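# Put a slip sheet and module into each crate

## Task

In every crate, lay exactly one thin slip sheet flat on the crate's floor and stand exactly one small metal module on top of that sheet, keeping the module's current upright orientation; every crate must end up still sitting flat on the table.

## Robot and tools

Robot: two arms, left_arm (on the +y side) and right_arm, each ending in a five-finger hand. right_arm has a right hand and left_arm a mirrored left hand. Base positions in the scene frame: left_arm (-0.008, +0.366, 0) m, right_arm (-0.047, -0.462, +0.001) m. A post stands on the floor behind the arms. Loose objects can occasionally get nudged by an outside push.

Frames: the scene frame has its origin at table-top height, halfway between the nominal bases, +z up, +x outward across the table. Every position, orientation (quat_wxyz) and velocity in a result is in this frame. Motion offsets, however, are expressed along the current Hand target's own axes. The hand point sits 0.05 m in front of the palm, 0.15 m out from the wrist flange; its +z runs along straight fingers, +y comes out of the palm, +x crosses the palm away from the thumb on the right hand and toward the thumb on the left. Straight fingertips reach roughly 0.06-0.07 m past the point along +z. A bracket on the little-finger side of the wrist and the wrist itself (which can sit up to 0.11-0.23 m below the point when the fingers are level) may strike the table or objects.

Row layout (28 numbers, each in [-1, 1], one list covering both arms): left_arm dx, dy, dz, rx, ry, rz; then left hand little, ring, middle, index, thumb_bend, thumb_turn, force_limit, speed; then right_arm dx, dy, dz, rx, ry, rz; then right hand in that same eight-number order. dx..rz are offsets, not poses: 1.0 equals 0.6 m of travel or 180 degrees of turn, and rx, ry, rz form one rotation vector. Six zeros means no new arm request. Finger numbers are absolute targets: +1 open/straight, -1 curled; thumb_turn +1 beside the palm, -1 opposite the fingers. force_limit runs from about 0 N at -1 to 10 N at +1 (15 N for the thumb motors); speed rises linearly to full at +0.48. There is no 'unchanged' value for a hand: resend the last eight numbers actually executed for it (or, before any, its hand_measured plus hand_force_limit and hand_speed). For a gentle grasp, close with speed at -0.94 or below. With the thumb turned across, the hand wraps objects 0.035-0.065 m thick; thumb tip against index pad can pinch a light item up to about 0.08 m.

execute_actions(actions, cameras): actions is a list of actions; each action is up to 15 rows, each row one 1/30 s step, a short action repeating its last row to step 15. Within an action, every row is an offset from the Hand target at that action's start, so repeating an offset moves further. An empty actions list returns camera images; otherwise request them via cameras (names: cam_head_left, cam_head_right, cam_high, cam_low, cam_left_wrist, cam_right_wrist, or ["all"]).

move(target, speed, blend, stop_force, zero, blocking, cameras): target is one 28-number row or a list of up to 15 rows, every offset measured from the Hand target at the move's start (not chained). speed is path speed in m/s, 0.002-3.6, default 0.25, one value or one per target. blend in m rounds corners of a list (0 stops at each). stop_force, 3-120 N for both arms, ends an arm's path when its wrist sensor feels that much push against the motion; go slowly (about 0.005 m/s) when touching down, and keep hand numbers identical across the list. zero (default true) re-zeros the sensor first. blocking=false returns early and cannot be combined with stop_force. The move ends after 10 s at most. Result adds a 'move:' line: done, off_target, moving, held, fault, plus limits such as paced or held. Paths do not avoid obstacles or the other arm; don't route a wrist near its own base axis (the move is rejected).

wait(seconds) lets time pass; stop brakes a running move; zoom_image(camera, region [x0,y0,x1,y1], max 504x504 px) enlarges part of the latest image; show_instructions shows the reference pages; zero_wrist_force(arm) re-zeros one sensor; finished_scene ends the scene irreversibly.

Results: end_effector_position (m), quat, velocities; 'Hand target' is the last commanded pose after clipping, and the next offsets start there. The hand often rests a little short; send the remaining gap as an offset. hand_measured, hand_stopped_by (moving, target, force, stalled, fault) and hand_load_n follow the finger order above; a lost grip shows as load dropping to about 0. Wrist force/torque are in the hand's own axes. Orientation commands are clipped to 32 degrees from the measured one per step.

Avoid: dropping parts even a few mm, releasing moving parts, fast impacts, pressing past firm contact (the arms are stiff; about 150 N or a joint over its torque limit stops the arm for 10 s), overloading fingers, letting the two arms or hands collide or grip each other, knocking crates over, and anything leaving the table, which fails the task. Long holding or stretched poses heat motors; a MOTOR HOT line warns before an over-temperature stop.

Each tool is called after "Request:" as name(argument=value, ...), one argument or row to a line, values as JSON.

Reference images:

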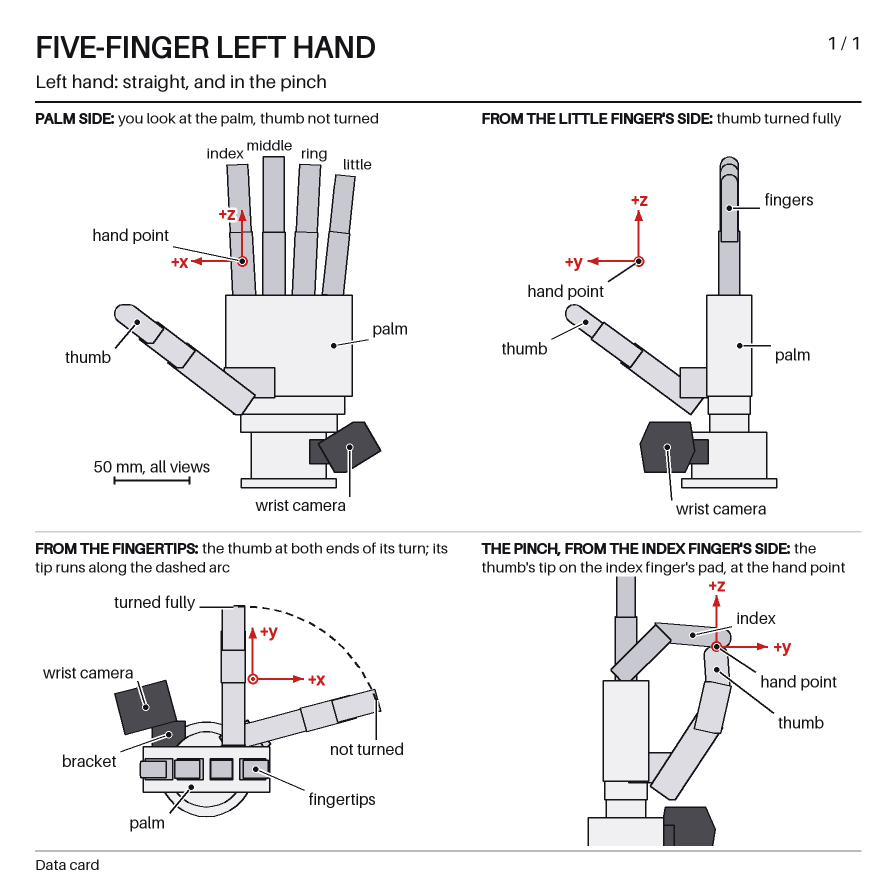

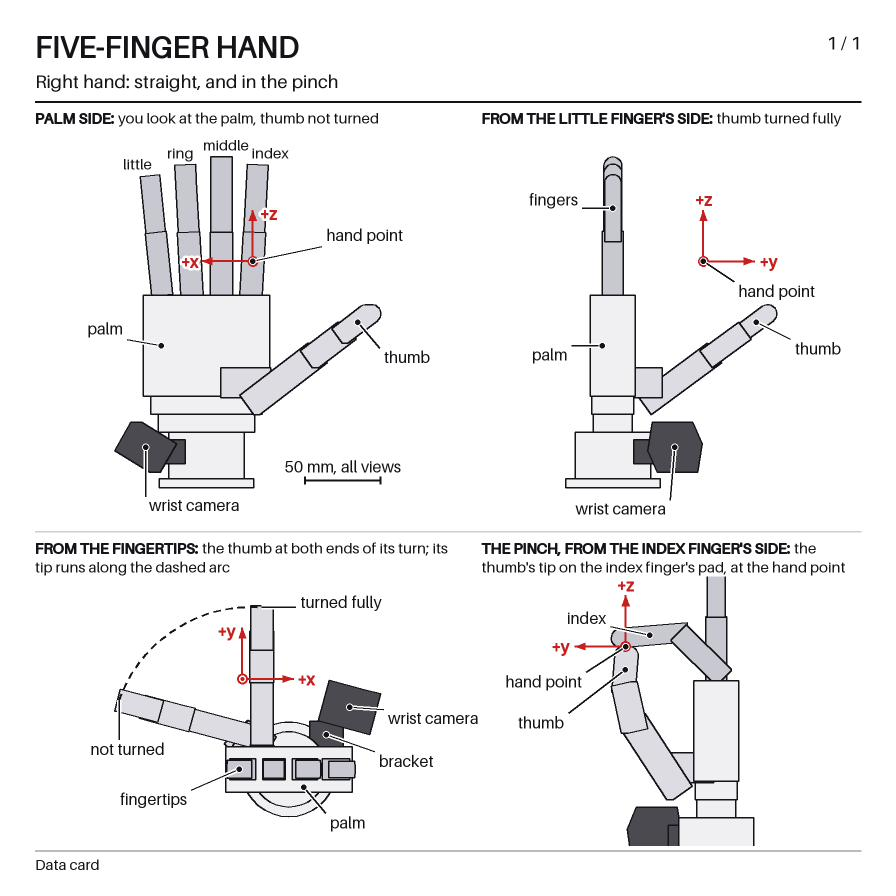

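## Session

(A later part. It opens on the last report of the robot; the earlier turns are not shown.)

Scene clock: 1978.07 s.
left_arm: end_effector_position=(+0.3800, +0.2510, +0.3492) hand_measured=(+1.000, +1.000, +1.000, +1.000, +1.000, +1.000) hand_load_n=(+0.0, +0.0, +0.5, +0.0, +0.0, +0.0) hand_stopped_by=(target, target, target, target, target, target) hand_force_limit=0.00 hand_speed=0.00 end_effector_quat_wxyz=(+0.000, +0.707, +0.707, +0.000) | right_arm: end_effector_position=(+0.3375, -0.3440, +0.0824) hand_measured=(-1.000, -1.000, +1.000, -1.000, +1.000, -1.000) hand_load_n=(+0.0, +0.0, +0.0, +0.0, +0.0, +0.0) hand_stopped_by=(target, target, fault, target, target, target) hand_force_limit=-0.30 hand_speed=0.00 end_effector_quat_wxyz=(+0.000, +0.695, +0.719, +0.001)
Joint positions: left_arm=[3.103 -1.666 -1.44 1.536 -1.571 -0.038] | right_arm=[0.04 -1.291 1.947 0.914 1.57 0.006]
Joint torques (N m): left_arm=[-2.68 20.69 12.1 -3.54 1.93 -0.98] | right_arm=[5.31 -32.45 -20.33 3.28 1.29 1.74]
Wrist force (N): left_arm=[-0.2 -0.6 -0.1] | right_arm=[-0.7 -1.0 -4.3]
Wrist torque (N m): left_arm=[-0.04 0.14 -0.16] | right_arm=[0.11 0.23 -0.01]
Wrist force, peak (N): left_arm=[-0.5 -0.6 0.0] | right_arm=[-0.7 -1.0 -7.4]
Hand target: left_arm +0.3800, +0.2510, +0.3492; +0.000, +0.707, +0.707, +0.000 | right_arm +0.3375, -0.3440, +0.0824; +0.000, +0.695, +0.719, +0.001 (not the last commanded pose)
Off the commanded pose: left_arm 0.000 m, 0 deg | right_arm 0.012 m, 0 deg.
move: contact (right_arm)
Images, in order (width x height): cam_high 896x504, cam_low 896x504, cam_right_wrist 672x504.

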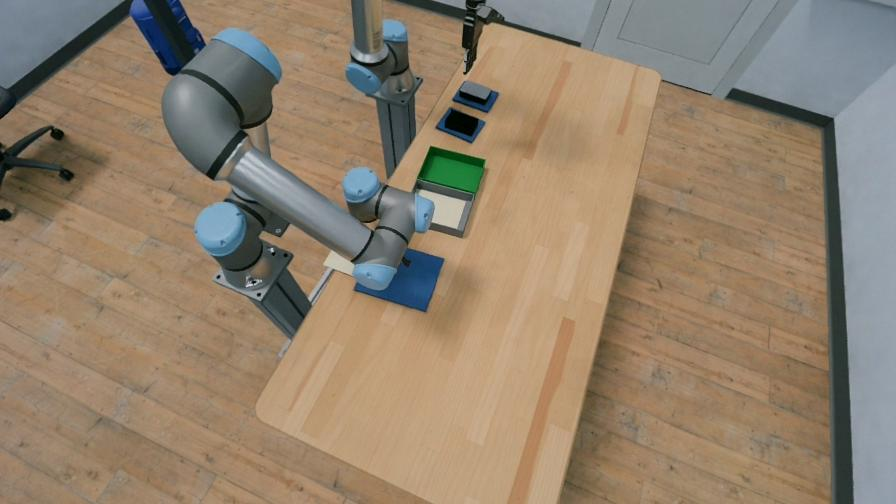

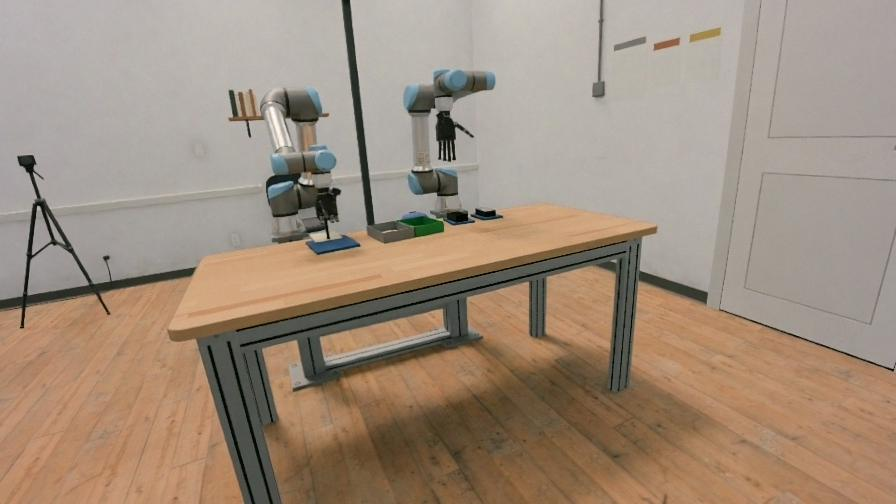

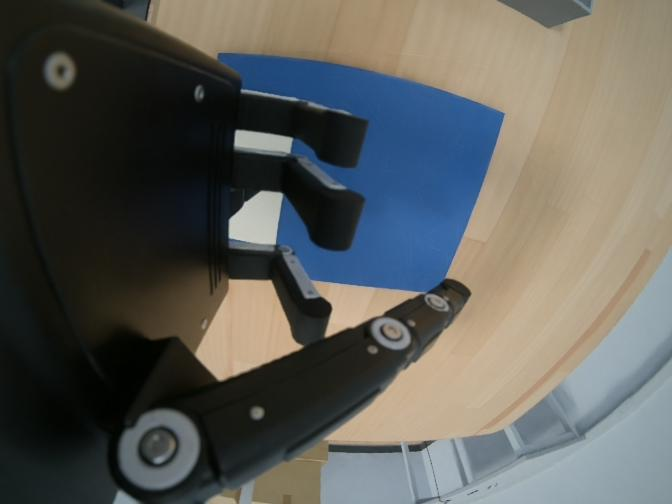

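Request:
move(
  target=[0,0,0,0,0,0,1,1,1,1,1,1,0,0,0,-0.037,0,0,0,0,-1,-1,1,-1,1,-1,-0.3,0],
  speed=0.03,
)

Request:
move(
  target=[
    [0,0,0,0,0,0,1,1,1,1,1,1,0,0,0,0,-0.03,0,0,0,-1,-1,1,-1,1,-1,-0.3,0],
    [0,0,0,0,0,0,1,1,1,1,1,1,0,0,0,0,-0.15,0,0,0,-1,-1,1,-1,1,-1,-0.3,0],
    [0,0,0,0,0,0,1,1,1,1,1,1,0,0,0,-0.28,-0.15,0,0,0,1,1,1,1,1,-1,-0.3,0],
  ],
  speed=[0.02,0.15,0.15],
  blend=[0,0.01,0],
  cameras=["cam_high","cam_right_wrist","cam_low"],
)

Request:
zoom_image(
  camera="cam_high",
  region=[300, 180, 460, 330],
)

Scene clock: 1993.30 s.
left_arm: end_effector_position=(+0.3800, +0.2510, +0.3492) hand_measured=(+1.000, +1.000, +1.000, +1.000, +1.000, +1.000) hand_load_n=(+0.0, +0.0, +0.0, +0.0, +0.0, +0.0) hand_stopped_by=(target, target, target, target, target, target) hand_force_limit=0.00 hand_speed=0.00 end_effector_quat_wxyz=(+0.000, +0.707, +0.707, +0.000) | right_arm: end_effector_position=(+0.3152, -0.3447, +0.0824) hand_measured=(-1.000, -1.000, +1.000, -1.000, +1.000, -1.000) hand_load_n=(+0.0, +0.0, -0.5, +0.0, +0.0, +0.0) hand_stopped_by=(target, target, fault, target, target, target) hand_force_limit=-0.30 hand_speed=0.00 end_effector_quat_wxyz=(+0.001, +0.695, +0.719, +0.001) end_effector_velocity=(+0.002, +0.000, +0.000) end_effector_angular_velocity=(+0.000, +0.002, -0.001)
Joint positions: left_arm=[3.103 -1.666 -1.44 1.536 -1.571 -0.038] | right_arm=[0.04 -1.336 2.007 0.898 1.57 0.006]
Joint velocities: left_arm=[within noise] | right_arm=[0 0.005 -0.005 0.002 0 0.001]
Joint torques (N m): left_arm=[-1.71 21.05 10.6 -3.36 2.13 -1.07] | right_arm=[6.29 -10 -21.82 2.36 1.62 1.61]
Wrist force (N): left_arm=[-0.2 -0.4 -0.2] | right_arm=[-0.7 -0.9 -3.0]
Wrist torque (N m): left_arm=[-0.02 0.13 -0.17] | right_arm=[0.01 0.21 -0.04]
Wrist force, peak (N): left_arm=[-0.2 -0.7 0.1] | right_arm=[-0.6 -1.3 -4.5]
Hand target: left_arm +0.3800, +0.2510, +0.3492; +0.000, +0.707, +0.707, +0.000 | right_arm +0.3153, -0.3447, +0.0823; +0.000, +0.695, +0.719, +0.001
Off the commanded pose: left_arm 0.000 m, 0 deg | right_arm 0.000 m, 0 deg.
move: done

Scene clock: 1997.43 s.
left_arm: end_effector_position=(+0.3800, +0.2510, +0.3492) hand_measured=(+1.000, +1.000, +1.000, +1.000, +1.000, +1.000) hand_load_n=(+0.0, +0.0, +0.0, +0.0, +0.0, +0.0) hand_stopped_by=(target, target, target, target, target, target) hand_force_limit=0.00 hand_speed=0.00 end_effector_quat_wxyz=(+0.000, +0.707, +0.707, +0.000) | right_arm: end_effector_position=(+0.1472, -0.3505, +0.1721) hand_measured=(+1.000, +1.000, +1.000, +1.000, +1.000, -1.000) hand_load_n=(+0.0, +0.0, +0.0, +0.0, +0.0, -0.5) hand_stopped_by=(target, target, fault, target, target, target) hand_force_limit=-0.30 hand_speed=0.00 end_effector_quat_wxyz=(+0.000, +0.695, +0.719, +0.001)
Joint positions: left_arm=[3.103 -1.666 -1.44 1.536 -1.571 -0.038] | right_arm=[0.048 -1.868 2.253 1.184 1.57 0.014]
Joint torques (N m): left_arm=[-2.82 21.11 11.05 -3.47 1.91 -0.85] | right_arm=[-6.32 -12.47 -9.47 2.57 -1.13 -2.21]
Wrist force (N): left_arm=[-0.3 -0.5 0.0] | right_arm=[-0.8 -0.8 0.6]
Wrist torque (N m): left_arm=[-0.04 0.16 -0.17] | right_arm=[-0.20 0.11 -0.01]
Wrist force, peak (N): left_arm=[-0.3 -0.7 -0.1] | right_arm=[-0.8 -1.1 -2.9]
Hand target: left_arm +0.3800, +0.2510, +0.3492; +0.000, +0.707, +0.707, +0.000 | right_arm +0.1472, -0.3505, +0.1721; +0.000, +0.695, +0.719, +0.001
Off the commanded pose: left_arm 0.000 m, 0 deg | right_arm 0.000 m, 0 deg.
move: done
Images, in order (width x height): cam_high 896x504, cam_low 896x504, cam_right_wrist 672x504.

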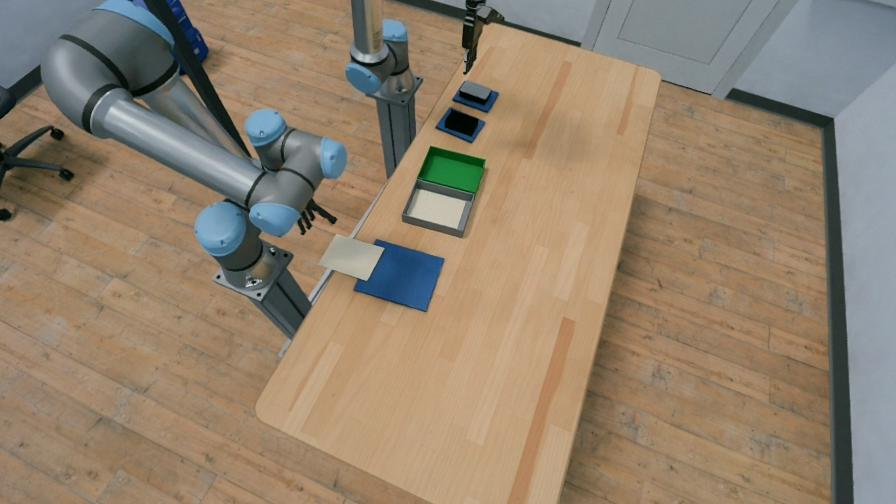

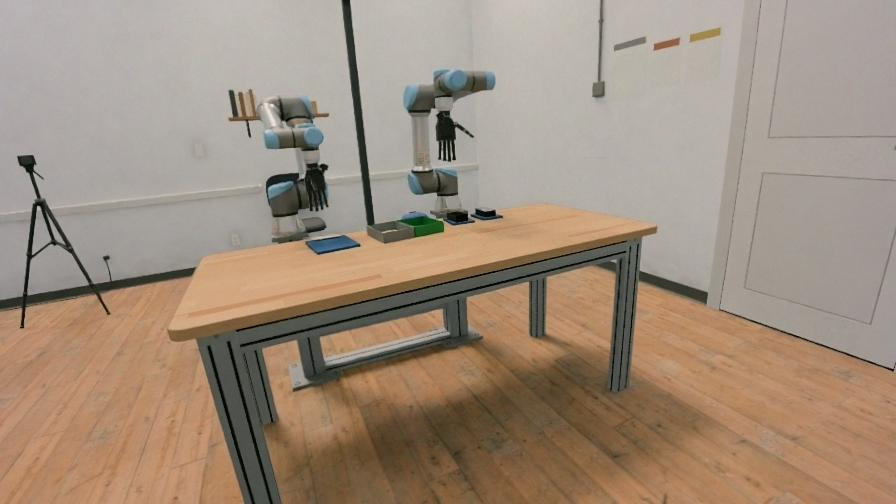

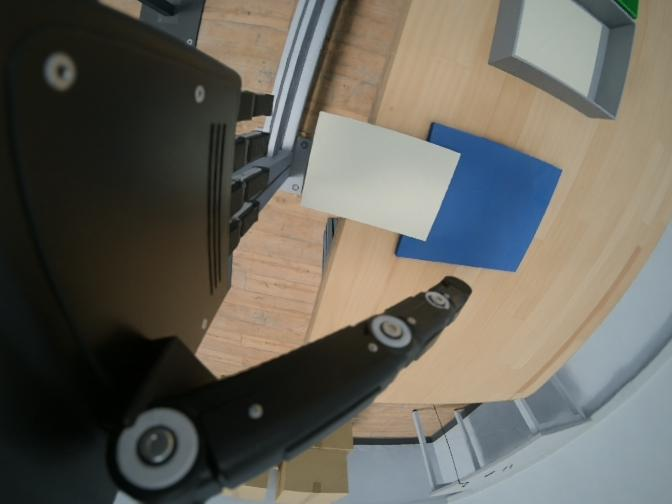

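Scaled by 3.150 from the camera's image (finer frame: 1280x720).

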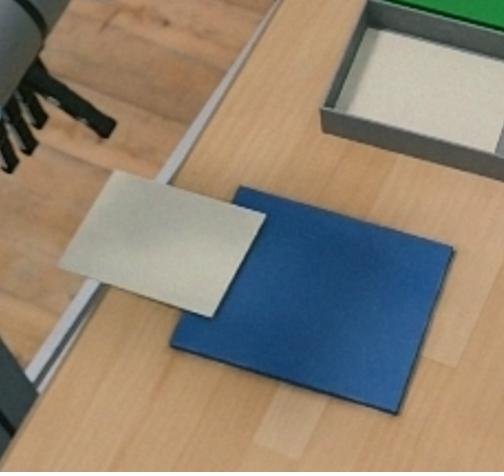

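Request:
move(
  target=[
    [0,0,0,0,0,0,1,1,1,1,1,1,0,0,0.03,-0.004,0.15,0,0,0,1,1,1,1,1,-1,-0.3,0],
    [0,0,0,0,0,0,1,1,1,1,1,1,0,0,0.03,-0.004,0.29,0,0,0,1,1,1,1,1,-1,-0.3,0],
  ],
  speed=[0.1,0.05],
  stop_force=8,
  cameras=["cam_high","cam_right_wrist","cam_low"],
)

Request:
zoom_image(
  camera="cam_high",
  region=[300, 180, 460, 330],
)

Scene clock: 2022.53 s.
left_arm: end_effector_position=(+0.3800, +0.2510, +0.3492) hand_measured=(+1.000, +1.000, +1.000, +1.000, +1.000, +1.000) hand_load_n=(+0.5, +0.0, +0.0, +0.0, +0.0, +0.0) hand_stopped_by=(target, target, target, target, target, target) hand_force_limit=0.00 hand_speed=0.00 end_effector_quat_wxyz=(+0.000, +0.707, +0.707, +0.000) | right_arm: end_effector_position=(+0.1445, -0.3325, -0.0019) hand_measured=(+1.000, +1.000, +1.000, +1.000, +1.000, -1.000) hand_load_n=(+0.0, +0.0, +0.0, +0.0, +0.0, +0.0) hand_stopped_by=(target, target, fault, target, target, target) hand_force_limit=-0.30 hand_speed=0.00 end_effector_quat_wxyz=(+0.000, +0.695, +0.719, +0.001)
Joint positions: left_arm=[3.103 -1.666 -1.44 1.536 -1.571 -0.038] | right_arm=[0.171 -1.445 2.477 0.538 1.571 0.138]
Joint torques (N m): left_arm=[-3.59 20.66 11.93 -3.6 2.06 -1] | right_arm=[6.09 -9.46 -13.71 1.24 1.45 2.11]
Wrist force (N): left_arm=[-0.2 -0.6 0.0] | right_arm=[-0.3 -1.1 0.8]
Wrist torque (N m): left_arm=[-0.05 0.13 -0.16] | right_arm=[-0.21 0.02 0.07]
Wrist force, peak (N): left_arm=[-0.3 -0.8 0.1] | right_arm=[-0.2 -1.0 1.6]
Hand target: left_arm +0.3800, +0.2510, +0.3492; +0.000, +0.707, +0.707, +0.000 | right_arm +0.1445, -0.3325, -0.0019; +0.000, +0.695, +0.719, +0.001
Off the commanded pose: left_arm 0.000 m, 0 deg | right_arm 0.000 m, 0 deg.
move: done
Images, in order (width x height): cam_high 896x504, cam_low 896x504, cam_right_wrist 672x504.

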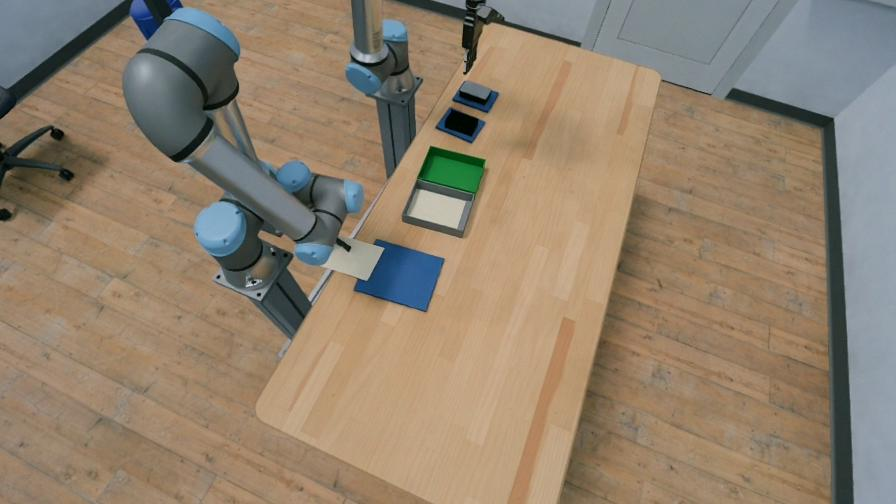

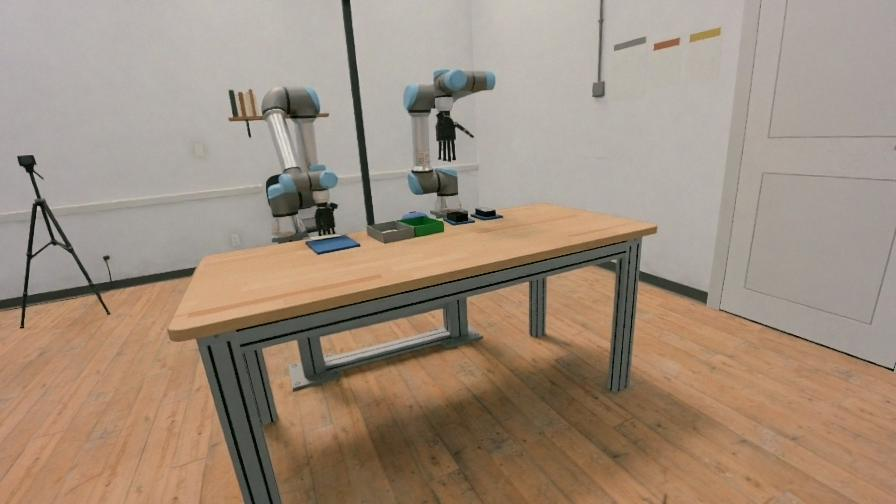

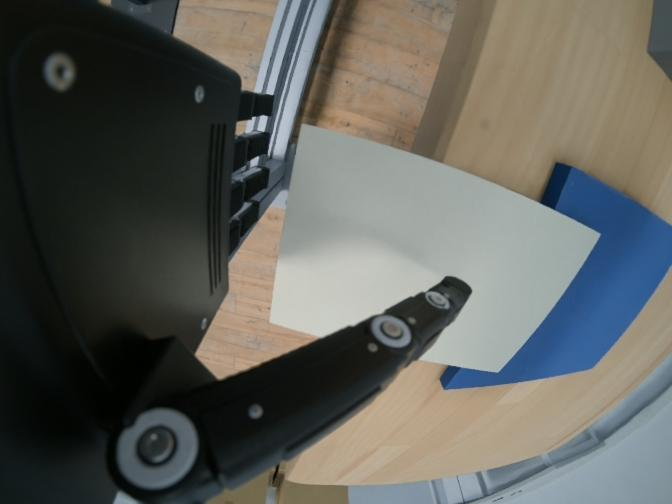

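Scaled by 3.150 from the camera's image (finer frame: 1280x720).

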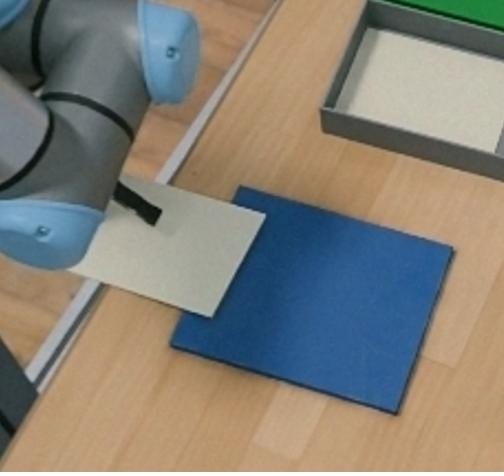

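Request:
move(
  target=[
    [0,0,0,0,0,0,1,1,1,1,1,1,0,0,0,0,0,0,0,0,1,0.05,1,0.05,0.0,-1,-0.6,-0.5],
  ],
  speed=0.06,
)

Request:
execute_actions(
  actions=[
    [[0,0,0,0,0,0,1,1,1,1,1,1,0,0,0,0,0,0,0,0,1,-0.4,1,-0.4,0.0,-1,-0.5,-0.94]],
  ],
)

Request:
wait(
  seconds=2,
  cameras=["cam_right_wrist"],
)

Scene clock: 2031.13 s.
left_arm: end_effector_position=(+0.3800, +0.2510, +0.3492) hand_measured=(+1.000, +1.000, +1.000, +1.000, +1.000, +1.000) hand_load_n=(+0.0, +0.0, +0.5, +0.0, +0.0, +0.0) hand_stopped_by=(target, target, target, target, target, target) hand_force_limit=0.00 hand_speed=0.00 end_effector_quat_wxyz=(+0.000, +0.707, +0.707, +0.000) | right_arm: end_effector_position=(+0.1445, -0.3325, -0.0019) hand_measured=(+1.000, +0.050, +1.000, +0.050, +0.000, -1.000) hand_load_n=(+0.0, +0.0, +0.5, +0.0, +0.0, +0.5) hand_stopped_by=(target, target, fault, target, target, target) hand_force_limit=-0.60 hand_speed=-0.50 end_effector_quat_wxyz=(+0.000, +0.695, +0.719, +0.001)
Joint positions: left_arm=[3.103 -1.666 -1.44 1.536 -1.571 -0.038] | right_arm=[0.171 -1.445 2.477 0.538 1.571 0.138]
Joint torques (N m): left_arm=[-4.04 20.69 12.4 -3.49 2 -0.98] | right_arm=[6.65 -3.08 -12.96 1.03 2.14 2.2]
Wrist force (N): left_arm=[-0.3 -0.4 0.0] | right_arm=[-0.3 -0.9 0.4]
Wrist torque (N m): left_arm=[-0.02 0.15 -0.17] | right_arm=[-0.18 0.03 0.08]
Wrist force, peak (N): left_arm=[-0.3 -0.7 -0.1] | right_arm=[-0.4 -1.3 0.9]
Hand target: left_arm +0.3800, +0.2510, +0.3492; +0.000, +0.707, +0.707, +0.000 | right_arm +0.1445, -0.3325, -0.0019; +0.000, +0.695, +0.719, +0.001
Off the commanded pose: left_arm 0.000 m, 0 deg | right_arm 0.000 m, 0 deg.
move: done

Scene clock: 2032.37 s.
left_arm: end_effector_position=(+0.3800, +0.2510, +0.3492) hand_measured=(+1.000, +1.000, +1.000, +1.000, +1.000, +1.000) hand_load_n=(+0.0, +0.0, +0.0, +0.0, +0.0, +0.0) hand_stopped_by=(target, target, target, target, target, target) hand_force_limit=0.00 hand_speed=0.00 end_effector_quat_wxyz=(+0.000, +0.707, +0.707, +0.000) | right_arm: end_effector_position=(+0.1445, -0.3325, -0.0019) hand_measured=(+1.000, -0.112, +1.000, -0.112, +0.002, -1.000) hand_load_n=(+0.0, +2.5, +0.0, +2.5, +3.5, +0.0) hand_stopped_by=(target, force, fault, force, target, target) hand_force_limit=-0.50 hand_speed=-0.94 end_effector_quat_wxyz=(+0.000, +0.695, +0.719, +0.001)
Joint positions: left_arm=[3.103 -1.666 -1.44 1.536 -1.571 -0.038] | right_arm=[0.171 -1.445 2.477 0.538 1.571 0.138]
Joint torques (N m): left_arm=[-4.66 20.74 12.19 -3.46 1.99 -0.76] | right_arm=[6.01 -3.71 -12.88 1.18 2 1.93]
Wrist force (N): left_arm=[-0.1 -0.5 -0.2] | right_arm=[-0.4 -5.8 -6.5]
Wrist torque (N m): left_arm=[-0.02 0.12 -0.16] | right_arm=[-0.42 0.17 -0.01]
Wrist force, peak (N): left_arm=[-0.3 -0.8 0.0] | right_arm=[-0.3 -6.0 -6.7]
Hand target: left_arm +0.3800, +0.2510, +0.3492; +0.000, +0.707, +0.707, +0.000 | right_arm +0.1445, -0.3325, -0.0019; +0.000, +0.695, +0.719, +0.001
Off the commanded pose: left_arm 0.000 m, 0 deg | right_arm 0.000 m, 0 deg.

Scene clock: 2034.37 s.
left_arm: end_effector_position=(+0.3800, +0.2510, +0.3492) hand_measured=(+1.000, +1.000, +1.000, +1.000, +1.000, +1.000) hand_load_n=(+0.0, +0.0, +0.0, +0.0, +0.0, +0.0) hand_stopped_by=(target, target, target, target, target, target) hand_force_limit=0.00 hand_speed=0.00 end_effector_quat_wxyz=(+0.000, +0.707, +0.707, +0.000) | right_arm: end_effector_position=(+0.1445, -0.3325, -0.0019) hand_measured=(+1.000, -0.112, +1.000, -0.112, +0.002, -1.000) hand_load_n=(+0.0, +2.5, +0.0, +2.5, +3.5, +0.0) hand_stopped_by=(target, force, fault, force, target, target) hand_force_limit=-0.50 hand_speed=-0.94 end_effector_quat_wxyz=(+0.000, +0.695, +0.719, +0.001)
Joint positions: left_arm=[3.103 -1.666 -1.44 1.536 -1.571 -0.038] | right_arm=[0.171 -1.445 2.477 0.538 1.571 0.138]
Joint torques (N m): left_arm=[-2.83 20.35 11.98 -3.53 1.94 -0.8] | right_arm=[5.89 -3.48 -11.92 1.31 1.97 1.98]
Wrist force (N): left_arm=[-0.2 -0.5 0.0] | right_arm=[-0.2 -5.9 -6.4]
Wrist torque (N m): left_arm=[-0.03 0.13 -0.16] | right_arm=[-0.43 0.13 0.00]
Wrist force, peak (N): left_arm=[-0.4 -0.7 0.1] | right_arm=[-0.3 -5.9 -6.8]
Hand target: left_arm +0.3800, +0.2510, +0.3492; +0.000, +0.707, +0.707, +0.000 | right_arm +0.1445, -0.3325, -0.0019; +0.000, +0.695, +0.719, +0.001
Off the commanded pose: left_arm 0.000 m, 0 deg | right_arm 0.000 m, 0 deg.
wait: 2.00 s; at rest by 0.17 s

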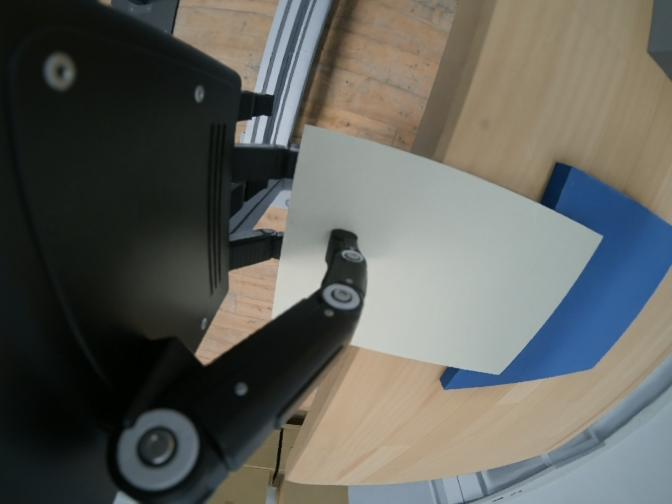

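Same as before. Lift and tighten.

Request:
move(
  target=[0,0,0,0,0,0,1,1,1,1,1,1,0,0,0,0,-0.04,0,0,0,1,-0.4,1,-0.4,0.0,-1,-0.5,-0.94],
  speed=0.03,
)

Request:
execute_actions(
  actions=[
    [[0,0,0,0,0,0,1,1,1,1,1,1,0,0,0,0,0,0,0,0,1,-0.5,1,-0.5,0.0,-1,-0.3,-0.94]],
  ],
)

Request:
wait(
  seconds=2,
)

Request:
move(
  target=[0,0,0,0,0,0,1,1,1,1,1,1,0,0,0,0,-0.25,0,0,0,1,-0.5,1,-0.5,0.0,-1,-0.3,-0.94],
  speed=0.1,
  cameras=["cam_right_wrist","cam_low","cam_high"],
)

Request:
zoom_image(
  camera="cam_low",
  region=[290, 130, 450, 265],
)

Request:
zoom_image(
  camera="cam_high",
  region=[290, 130, 490, 320],
)

Scene clock: 2045.70 s.
left_arm: end_effector_position=(+0.3800, +0.2510, +0.3492) hand_measured=(+1.000, +1.000, +1.000, +1.000, +1.000, +1.000) hand_load_n=(+0.0, +0.0, +0.0, +0.0, +0.0, +0.0) hand_stopped_by=(target, target, target, target, target, target) hand_force_limit=0.00 hand_speed=0.00 end_effector_quat_wxyz=(+0.000, +0.707, +0.707, +0.000) | right_arm: end_effector_position=(+0.1446, -0.3325, +0.0221) hand_measured=(+1.000, -0.112, +1.000, -0.112, +0.000, -1.000) hand_load_n=(+0.0, +0.0, +0.0, +0.0, +0.0, +0.0) hand_stopped_by=(target, force, fault, force, target, target) hand_force_limit=-0.50 hand_speed=-0.94 end_effector_quat_wxyz=(+0.001, +0.695, +0.719, +0.001)
Joint positions: left_arm=[3.103 -1.666 -1.44 1.536 -1.571 -0.038] | right_arm=[0.171 -1.52 2.454 0.635 1.571 0.138]
Joint torques (N m): left_arm=[-2.44 19.91 12.09 -3.73 2.02 -0.92] | right_arm=[2.66 -0.67 -2.04 0.25 1.81 1.53]
Wrist force (N): left_arm=[-0.3 -0.4 0.0] | right_arm=[-0.6 -0.8 0.4]
Wrist torque (N m): left_arm=[-0.02 0.14 -0.17] | right_arm=[-0.15 0.08 0.05]
Wrist force, peak (N): left_arm=[-0.3 -0.7 -0.1] | right_arm=[-0.3 -6.1 -6.7]
Hand target: left_arm +0.3800, +0.2510, +0.3492; +0.000, +0.707, +0.707, +0.000 | right_arm +0.1445, -0.3325, +0.0221; +0.000, +0.695, +0.719, +0.001
Off the commanded pose: left_arm 0.000 m, 0 deg | right_arm 0.000 m, 0 deg.
move: done

Scene clock: 2046.50 s.
left_arm: end_effector_position=(+0.3800, +0.2510, +0.3492) hand_measured=(+1.000, +1.000, +1.000, +1.000, +1.000, +1.000) hand_load_n=(+0.0, +0.0, +0.0, +0.0, +0.0, +0.0) hand_stopped_by=(target, target, target, target, target, target) hand_force_limit=0.00 hand_speed=0.00 end_effector_quat_wxyz=(+0.000, +0.707, +0.707, +0.000) | right_arm: end_effector_position=(+0.1445, -0.3325, +0.0221) hand_measured=(+1.000, -0.202, +1.000, -0.184, +0.000, -1.000) hand_load_n=(+0.0, +3.5, +0.0, +5.0, +0.0, +0.0) hand_stopped_by=(target, force, fault, force, target, target) hand_force_limit=-0.30 hand_speed=-0.94 end_effector_quat_wxyz=(+0.000, +0.695, +0.719, +0.001)
Joint positions: left_arm=[3.103 -1.666 -1.44 1.536 -1.571 -0.038] | right_arm=[0.171 -1.52 2.454 0.635 1.571 0.138]
Joint torques (N m): left_arm=[-3.24 19.46 11.03 -3.59 1.72 -0.77] | right_arm=[-4.36 -1.91 -2.37 2.47 0.57 -0.06]
Wrist force (N): left_arm=[-0.2 -0.6 -0.1] | right_arm=[-0.8 -0.8 0.6]
Wrist torque (N m): left_arm=[-0.04 0.13 -0.15] | right_arm=[-0.15 0.11 0.04]
Wrist force, peak (N): left_arm=[-0.4 -0.6 -0.2] | right_arm=[-0.8 -1.1 0.7]
Hand target: left_arm +0.3800, +0.2510, +0.3492; +0.000, +0.707, +0.707, +0.000 | right_arm +0.1445, -0.3325, +0.0221; +0.000, +0.695, +0.719, +0.001
Off the commanded pose: left_arm 0.000 m, 0 deg | right_arm 0.000 m, 0 deg.

Scene clock: 2048.50 s.
left_arm: end_effector_position=(+0.3800, +0.2510, +0.3492) hand_measured=(+1.000, +1.000, +1.000, +1.000, +1.000, +1.000) hand_load_n=(+0.0, +0.0, +0.0, +0.0, +0.0, +0.0) hand_stopped_by=(target, target, target, target, target, target) hand_force_limit=0.00 hand_speed=0.00 end_effector_quat_wxyz=(+0.000, +0.707, +0.707, +0.000) | right_arm: end_effector_position=(+0.1445, -0.3325, +0.0221) hand_measured=(+1.000, -0.202, +1.000, -0.184, +0.000, -1.000) hand_load_n=(+0.0, +3.5, +0.0, +5.0, +0.0, +0.0) hand_stopped_by=(target, force, fault, force, target, target) hand_force_limit=-0.30 hand_speed=-0.94 end_effector_quat_wxyz=(+0.000, +0.695, +0.719, +0.001)
Joint positions: left_arm=[3.103 -1.666 -1.44 1.536 -1.571 -0.038] | right_arm=[0.171 -1.52 2.454 0.635 1.571 0.138]
Joint torques (N m): left_arm=[-3.25 20.15 12.24 -3.49 2.03 -0.82] | right_arm=[-5.6 -2.15 -3.25 2.48 -1.19 -1.81]
Wrist force (N): left_arm=[-0.1 -0.6 0.1] | right_arm=[-1.0 -0.9 0.6]
Wrist torque (N m): left_arm=[-0.05 0.12 -0.15] | right_arm=[-0.16 0.15 0.02]
Wrist force, peak (N): left_arm=[-0.2 -0.8 0.0] | right_arm=[-0.7 -1.2 0.8]
Hand target: left_arm +0.3800, +0.2510, +0.3492; +0.000, +0.707, +0.707, +0.000 | right_arm +0.1445, -0.3325, +0.0221; +0.000, +0.695, +0.719, +0.001
Off the commanded pose: left_arm 0.000 m, 0 deg | right_arm 0.000 m, 0 deg.
wait: 2.00 s; at rest by 0.17 s

Scene clock: 2050.47 s.
left_arm: end_effector_position=(+0.3800, +0.2510, +0.3492) hand_measured=(+1.000, +1.000, +1.000, +1.000, +1.000, +1.000) hand_load_n=(+0.0, +0.0, +0.0, +0.0, +0.0, +0.0) hand_stopped_by=(target, target, target, target, target, target) hand_force_limit=0.00 hand_speed=0.00 end_effector_quat_wxyz=(+0.000, +0.707, +0.707, +0.000) | right_arm: end_effector_position=(+0.1442, -0.3326, +0.1720) hand_measured=(+1.000, -0.202, +1.000, -0.184, +0.000, -1.000) hand_load_n=(+0.0, +3.5, +0.5, +4.5, +0.0, +0.0) hand_stopped_by=(target, force, fault, force, target, target) hand_force_limit=-0.30 hand_speed=-0.94 end_effector_quat_wxyz=(+0.000, +0.695, +0.719, +0.001)
Joint positions: left_arm=[3.103 -1.666 -1.44 1.536 -1.571 -0.038] | right_arm=[0.171 -1.825 2.224 1.171 1.571 0.137]
Joint torques (N m): left_arm=[-3.48 20.69 12.31 -3.32 1.82 -0.79] | right_arm=[-6.62 -0.97 -20.85 3.16 -1.23 -2.1]
Wrist force (N): left_arm=[-0.3 -0.4 0.0] | right_arm=[-0.5 -1.0 1.0]
Wrist torque (N m): left_arm=[-0.02 0.15 -0.17] | right_arm=[-0.22 0.04 0.04]
Wrist force, peak (N): left_arm=[-0.2 -0.7 0.0] | right_arm=[-0.5 -0.8 1.7]
Hand target: left_arm +0.3800, +0.2510, +0.3492; +0.000, +0.707, +0.707, +0.000 | right_arm +0.1442, -0.3326, +0.1721; +0.000, +0.695, +0.719, +0.001
Off the commanded pose: left_arm 0.000 m, 0 deg | right_arm 0.000 m, 0 deg.
move: done
Images, in order (width x height): cam_high 896x504, cam_low 896x504, cam_right_wrist 672x504.

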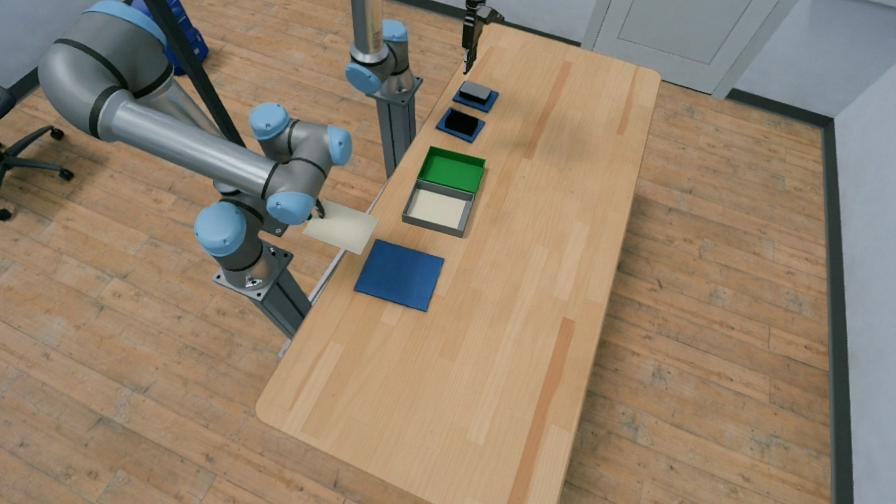

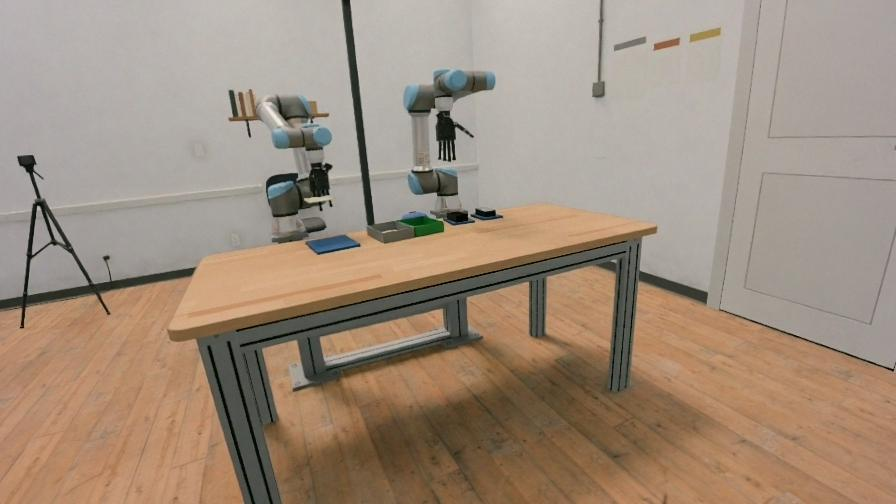

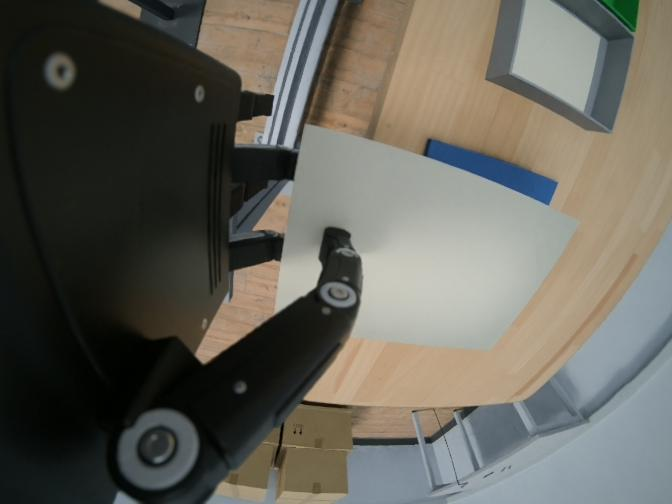

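Scaled by 3.150 from the camera's image (finer frame: 1280x720).

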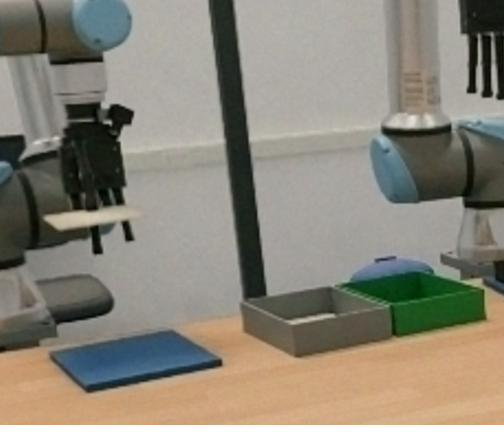

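Scaled by 2.520 from the camera's image (finer frame: 1280x720).

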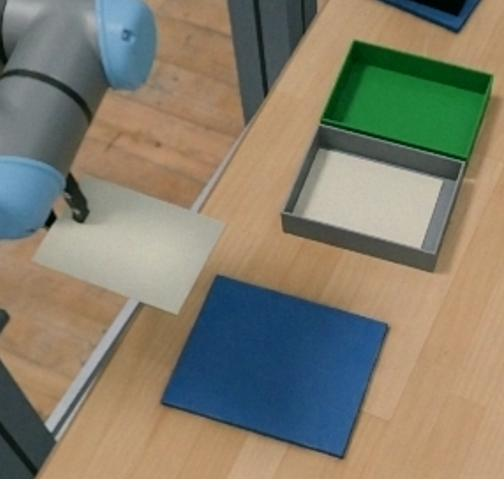

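Request:
move(
  target=[0.35,0,-0.083,0,0,0,1,1,1,1,1,1,0,0,0.576,0.1757,-0.03,0,0,-0.0167,1,-0.5,1,-0.5,0.0,-1,-0.3,-0.94],
  speed=0.12,
  cameras=["cam_right_wrist","cam_low","cam_high","cam_left_wrist"],
)

Request:
zoom_image(
  camera="cam_high",
  region=[350, 60, 510, 260],
)

Scene clock: 2080.73 s.
left_arm: end_effector_position=(+0.3799, +0.4610, +0.3990) hand_measured=(+1.000, +1.000, +1.000, +1.000, +1.000, +1.000) hand_load_n=(+0.5, +0.0, +0.0, +0.0, +0.0, +0.0) hand_stopped_by=(target, target, target, target, target, target) hand_force_limit=0.00 hand_speed=0.00 end_effector_quat_wxyz=(+0.000, +0.707, +0.707, +0.000) | right_arm: end_effector_position=(+0.2377, +0.0164, +0.1904) hand_measured=(+1.000, -0.202, +1.000, -0.184, +0.000, -1.000) hand_load_n=(+0.0, +3.5, +0.0, +5.0, +0.0, +0.0) hand_stopped_by=(target, force, fault, force, target, target) hand_force_limit=-0.30 hand_speed=-0.94 end_effector_quat_wxyz=(+0.000, +0.676, +0.737, +0.001)
Joint positions: left_arm=[3.745 -1.614 -1.369 1.412 -1.57 0.604] | right_arm=[0.911 -0.95 1.125 1.394 1.572 0.825]
Joint torques (N m): left_arm=[4.98 28.35 9.69 0.28 1.4 1.03] | right_arm=[-4.41 -32.1 -24.86 2.42 1.29 -2.17]
Wrist force (N): left_arm=[-0.1 -0.2 -0.4] | right_arm=[-0.4 -1.0 0.6]
Wrist torque (N m): left_arm=[0.04 0.08 -0.02] | right_arm=[-0.17 0.03 -0.04]
Wrist force, peak (N): left_arm=[-1.1 -0.4 0.1] | right_arm=[-1.9 -1.3 1.2]
Hand target: left_arm +0.3798, +0.4610, +0.3990; +0.000, +0.707, +0.707, +0.000 | right_arm +0.2378, +0.0164, +0.1904; +0.000, +0.676, +0.737, +0.001
Off the commanded pose: left_arm 0.000 m, 0 deg | right_arm 0.000 m, 0 deg.
move: done
Images, in order (width x height): cam_high 896x504, cam_low 896x504, cam_left_wrist 672x504, cam_right_wrist 672x504.

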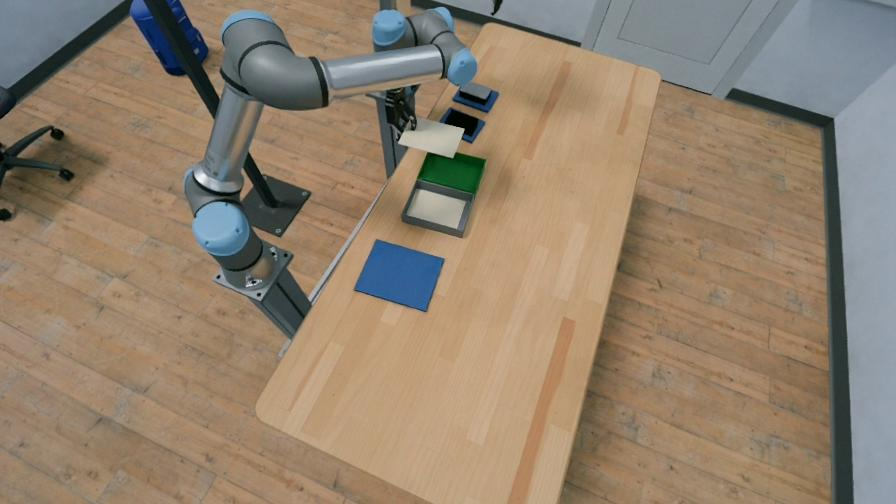

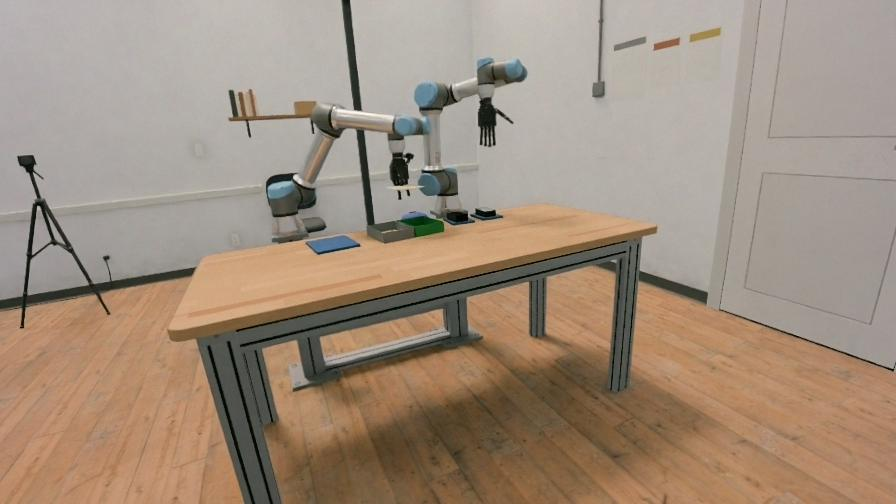

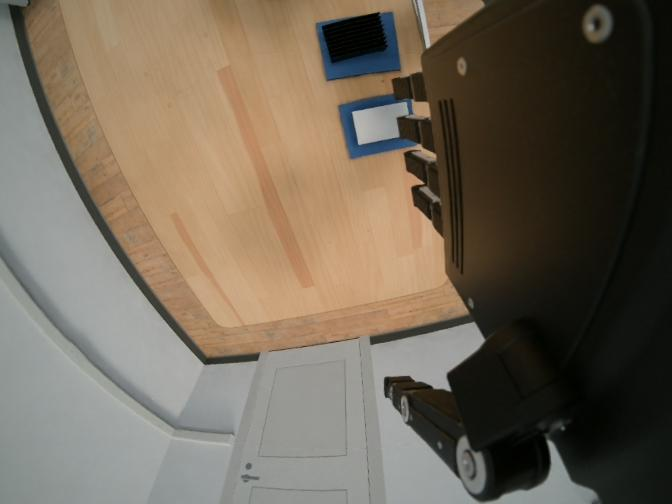

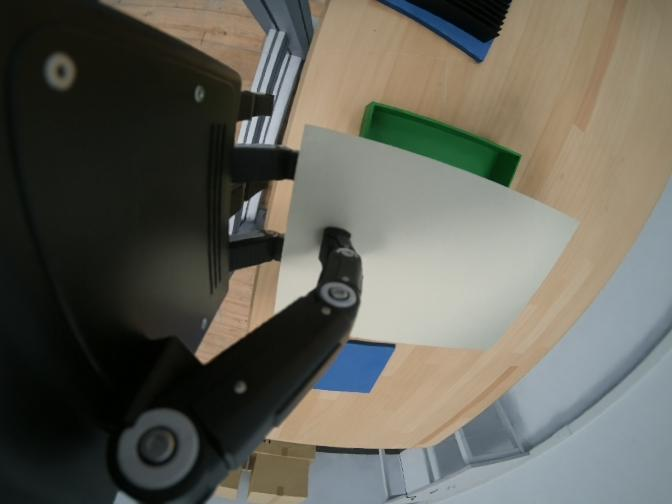

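Scaled by 2.520 from the camera's image (finer frame: 1280x720).

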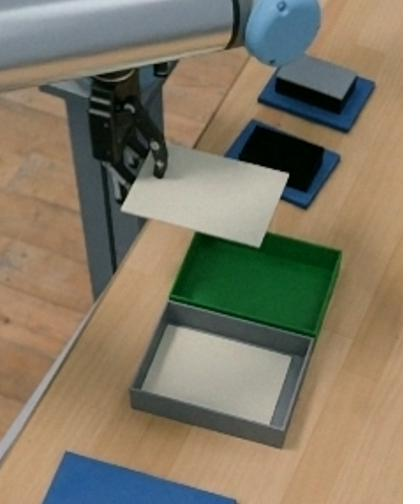

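Request:
move(
  target=[0,0,0,0,0,0,1,1,1,1,1,1,0,0,0,0,0.1257,0.1611,0,0,1,-0.5,1,-0.5,0.0,-1,-0.3,-0.94],
  speed=0.08,
  cameras=["cam_right_wrist","cam_low","cam_high"],
)

Request:
zoom_image(
  camera="cam_high",
  region=[370, 100, 490, 220],
)

Request:
zoom_image(
  camera="cam_right_wrist",
  region=[270, 60, 670, 400],
)

Scene clock: 2093.03 s.
left_arm: end_effector_position=(+0.3798, +0.4610, +0.3990) hand_measured=(+1.000, +1.000, +1.000, +1.000, +1.000, +1.000) hand_load_n=(+0.0, +0.0, +0.0, +0.0, -0.5, +0.0) hand_stopped_by=(target, target, target, target, target, target) hand_force_limit=0.00 hand_speed=0.00 end_effector_quat_wxyz=(+0.000, +0.707, +0.707, +0.000) | right_arm: end_effector_position=(+0.2380, +0.0165, +0.1149) hand_measured=(+1.000, -0.202, +1.000, -0.184, +0.000, -1.000) hand_load_n=(+0.0, +3.5, +0.0, +5.0, +0.0, +0.0) hand_stopped_by=(target, force, fault, force, target, target) hand_force_limit=-0.30 hand_speed=-0.94 end_effector_quat_wxyz=(-0.169, +0.654, +0.714, -0.184)
Joint positions: left_arm=[3.745 -1.614 -1.369 1.413 -1.57 0.604] | right_arm=[0.757 -0.702 0.998 1.683 1.265 0.607]
Joint torques (N m): left_arm=[7.59 27.24 9 0.07 -1.89 2] | right_arm=[7.74 -56.37 -7.79 1.14 1.19 2.21]
Wrist force (N): left_arm=[0.1 -0.3 -0.5] | right_arm=[0.0 0.1 0.6]
Wrist torque (N m): left_arm=[0.02 0.06 -0.01] | right_arm=[0.04 -0.05 -0.08]
Wrist force, peak (N): left_arm=[0.0 -0.5 -0.5] | right_arm=[-0.7 -1.2 0.9]
Hand target: left_arm +0.3798, +0.4610, +0.3990; +0.000, +0.707, +0.707, +0.000 | right_arm +0.2379, +0.0164, +0.1149; -0.169, +0.654, +0.714, -0.184
Off the commanded pose: left_arm 0.000 m, 0 deg | right_arm 0.000 m, 0 deg.
move: done
Images, in order (width x height): cam_high 896x504, cam_low 896x504, cam_right_wrist 672x504.

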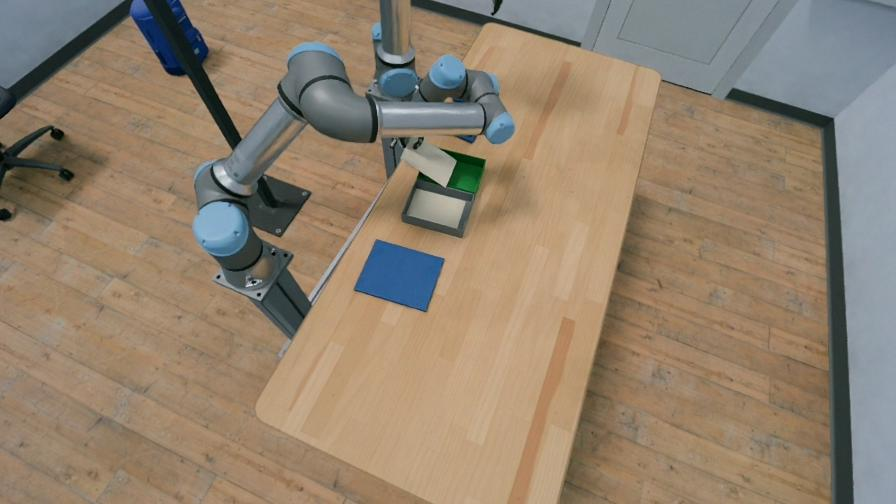

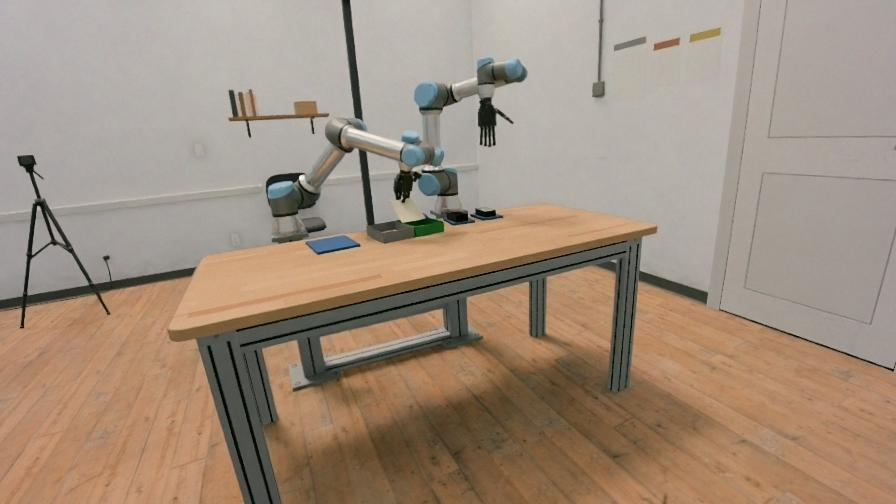

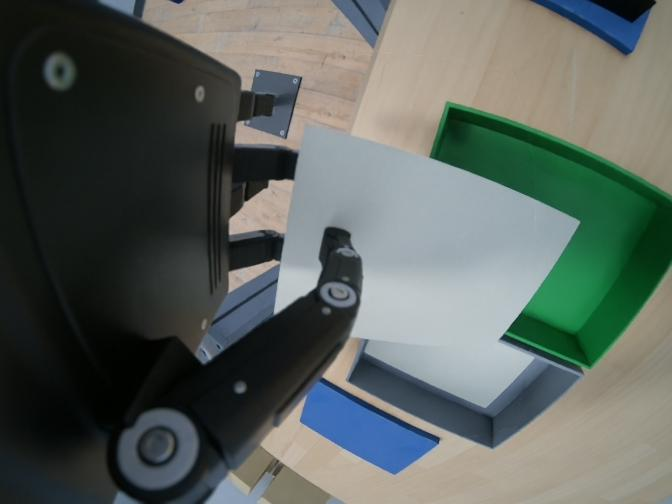

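Scaled by 4.200 from the camera's image (finer frame: 1280x720).

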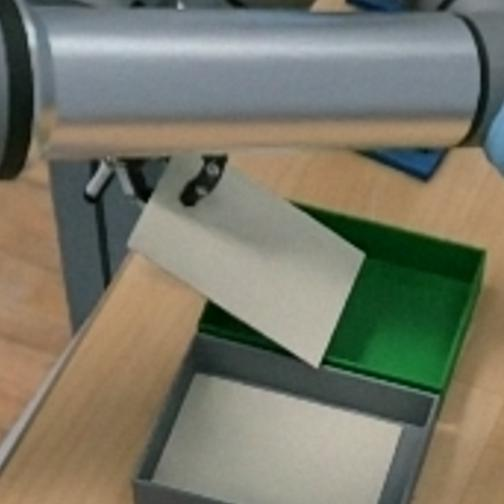

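Scaled by 1.260 from the camera's image (finer frame: 960x720).

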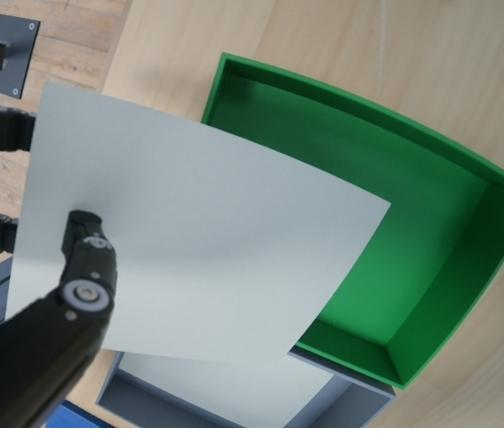

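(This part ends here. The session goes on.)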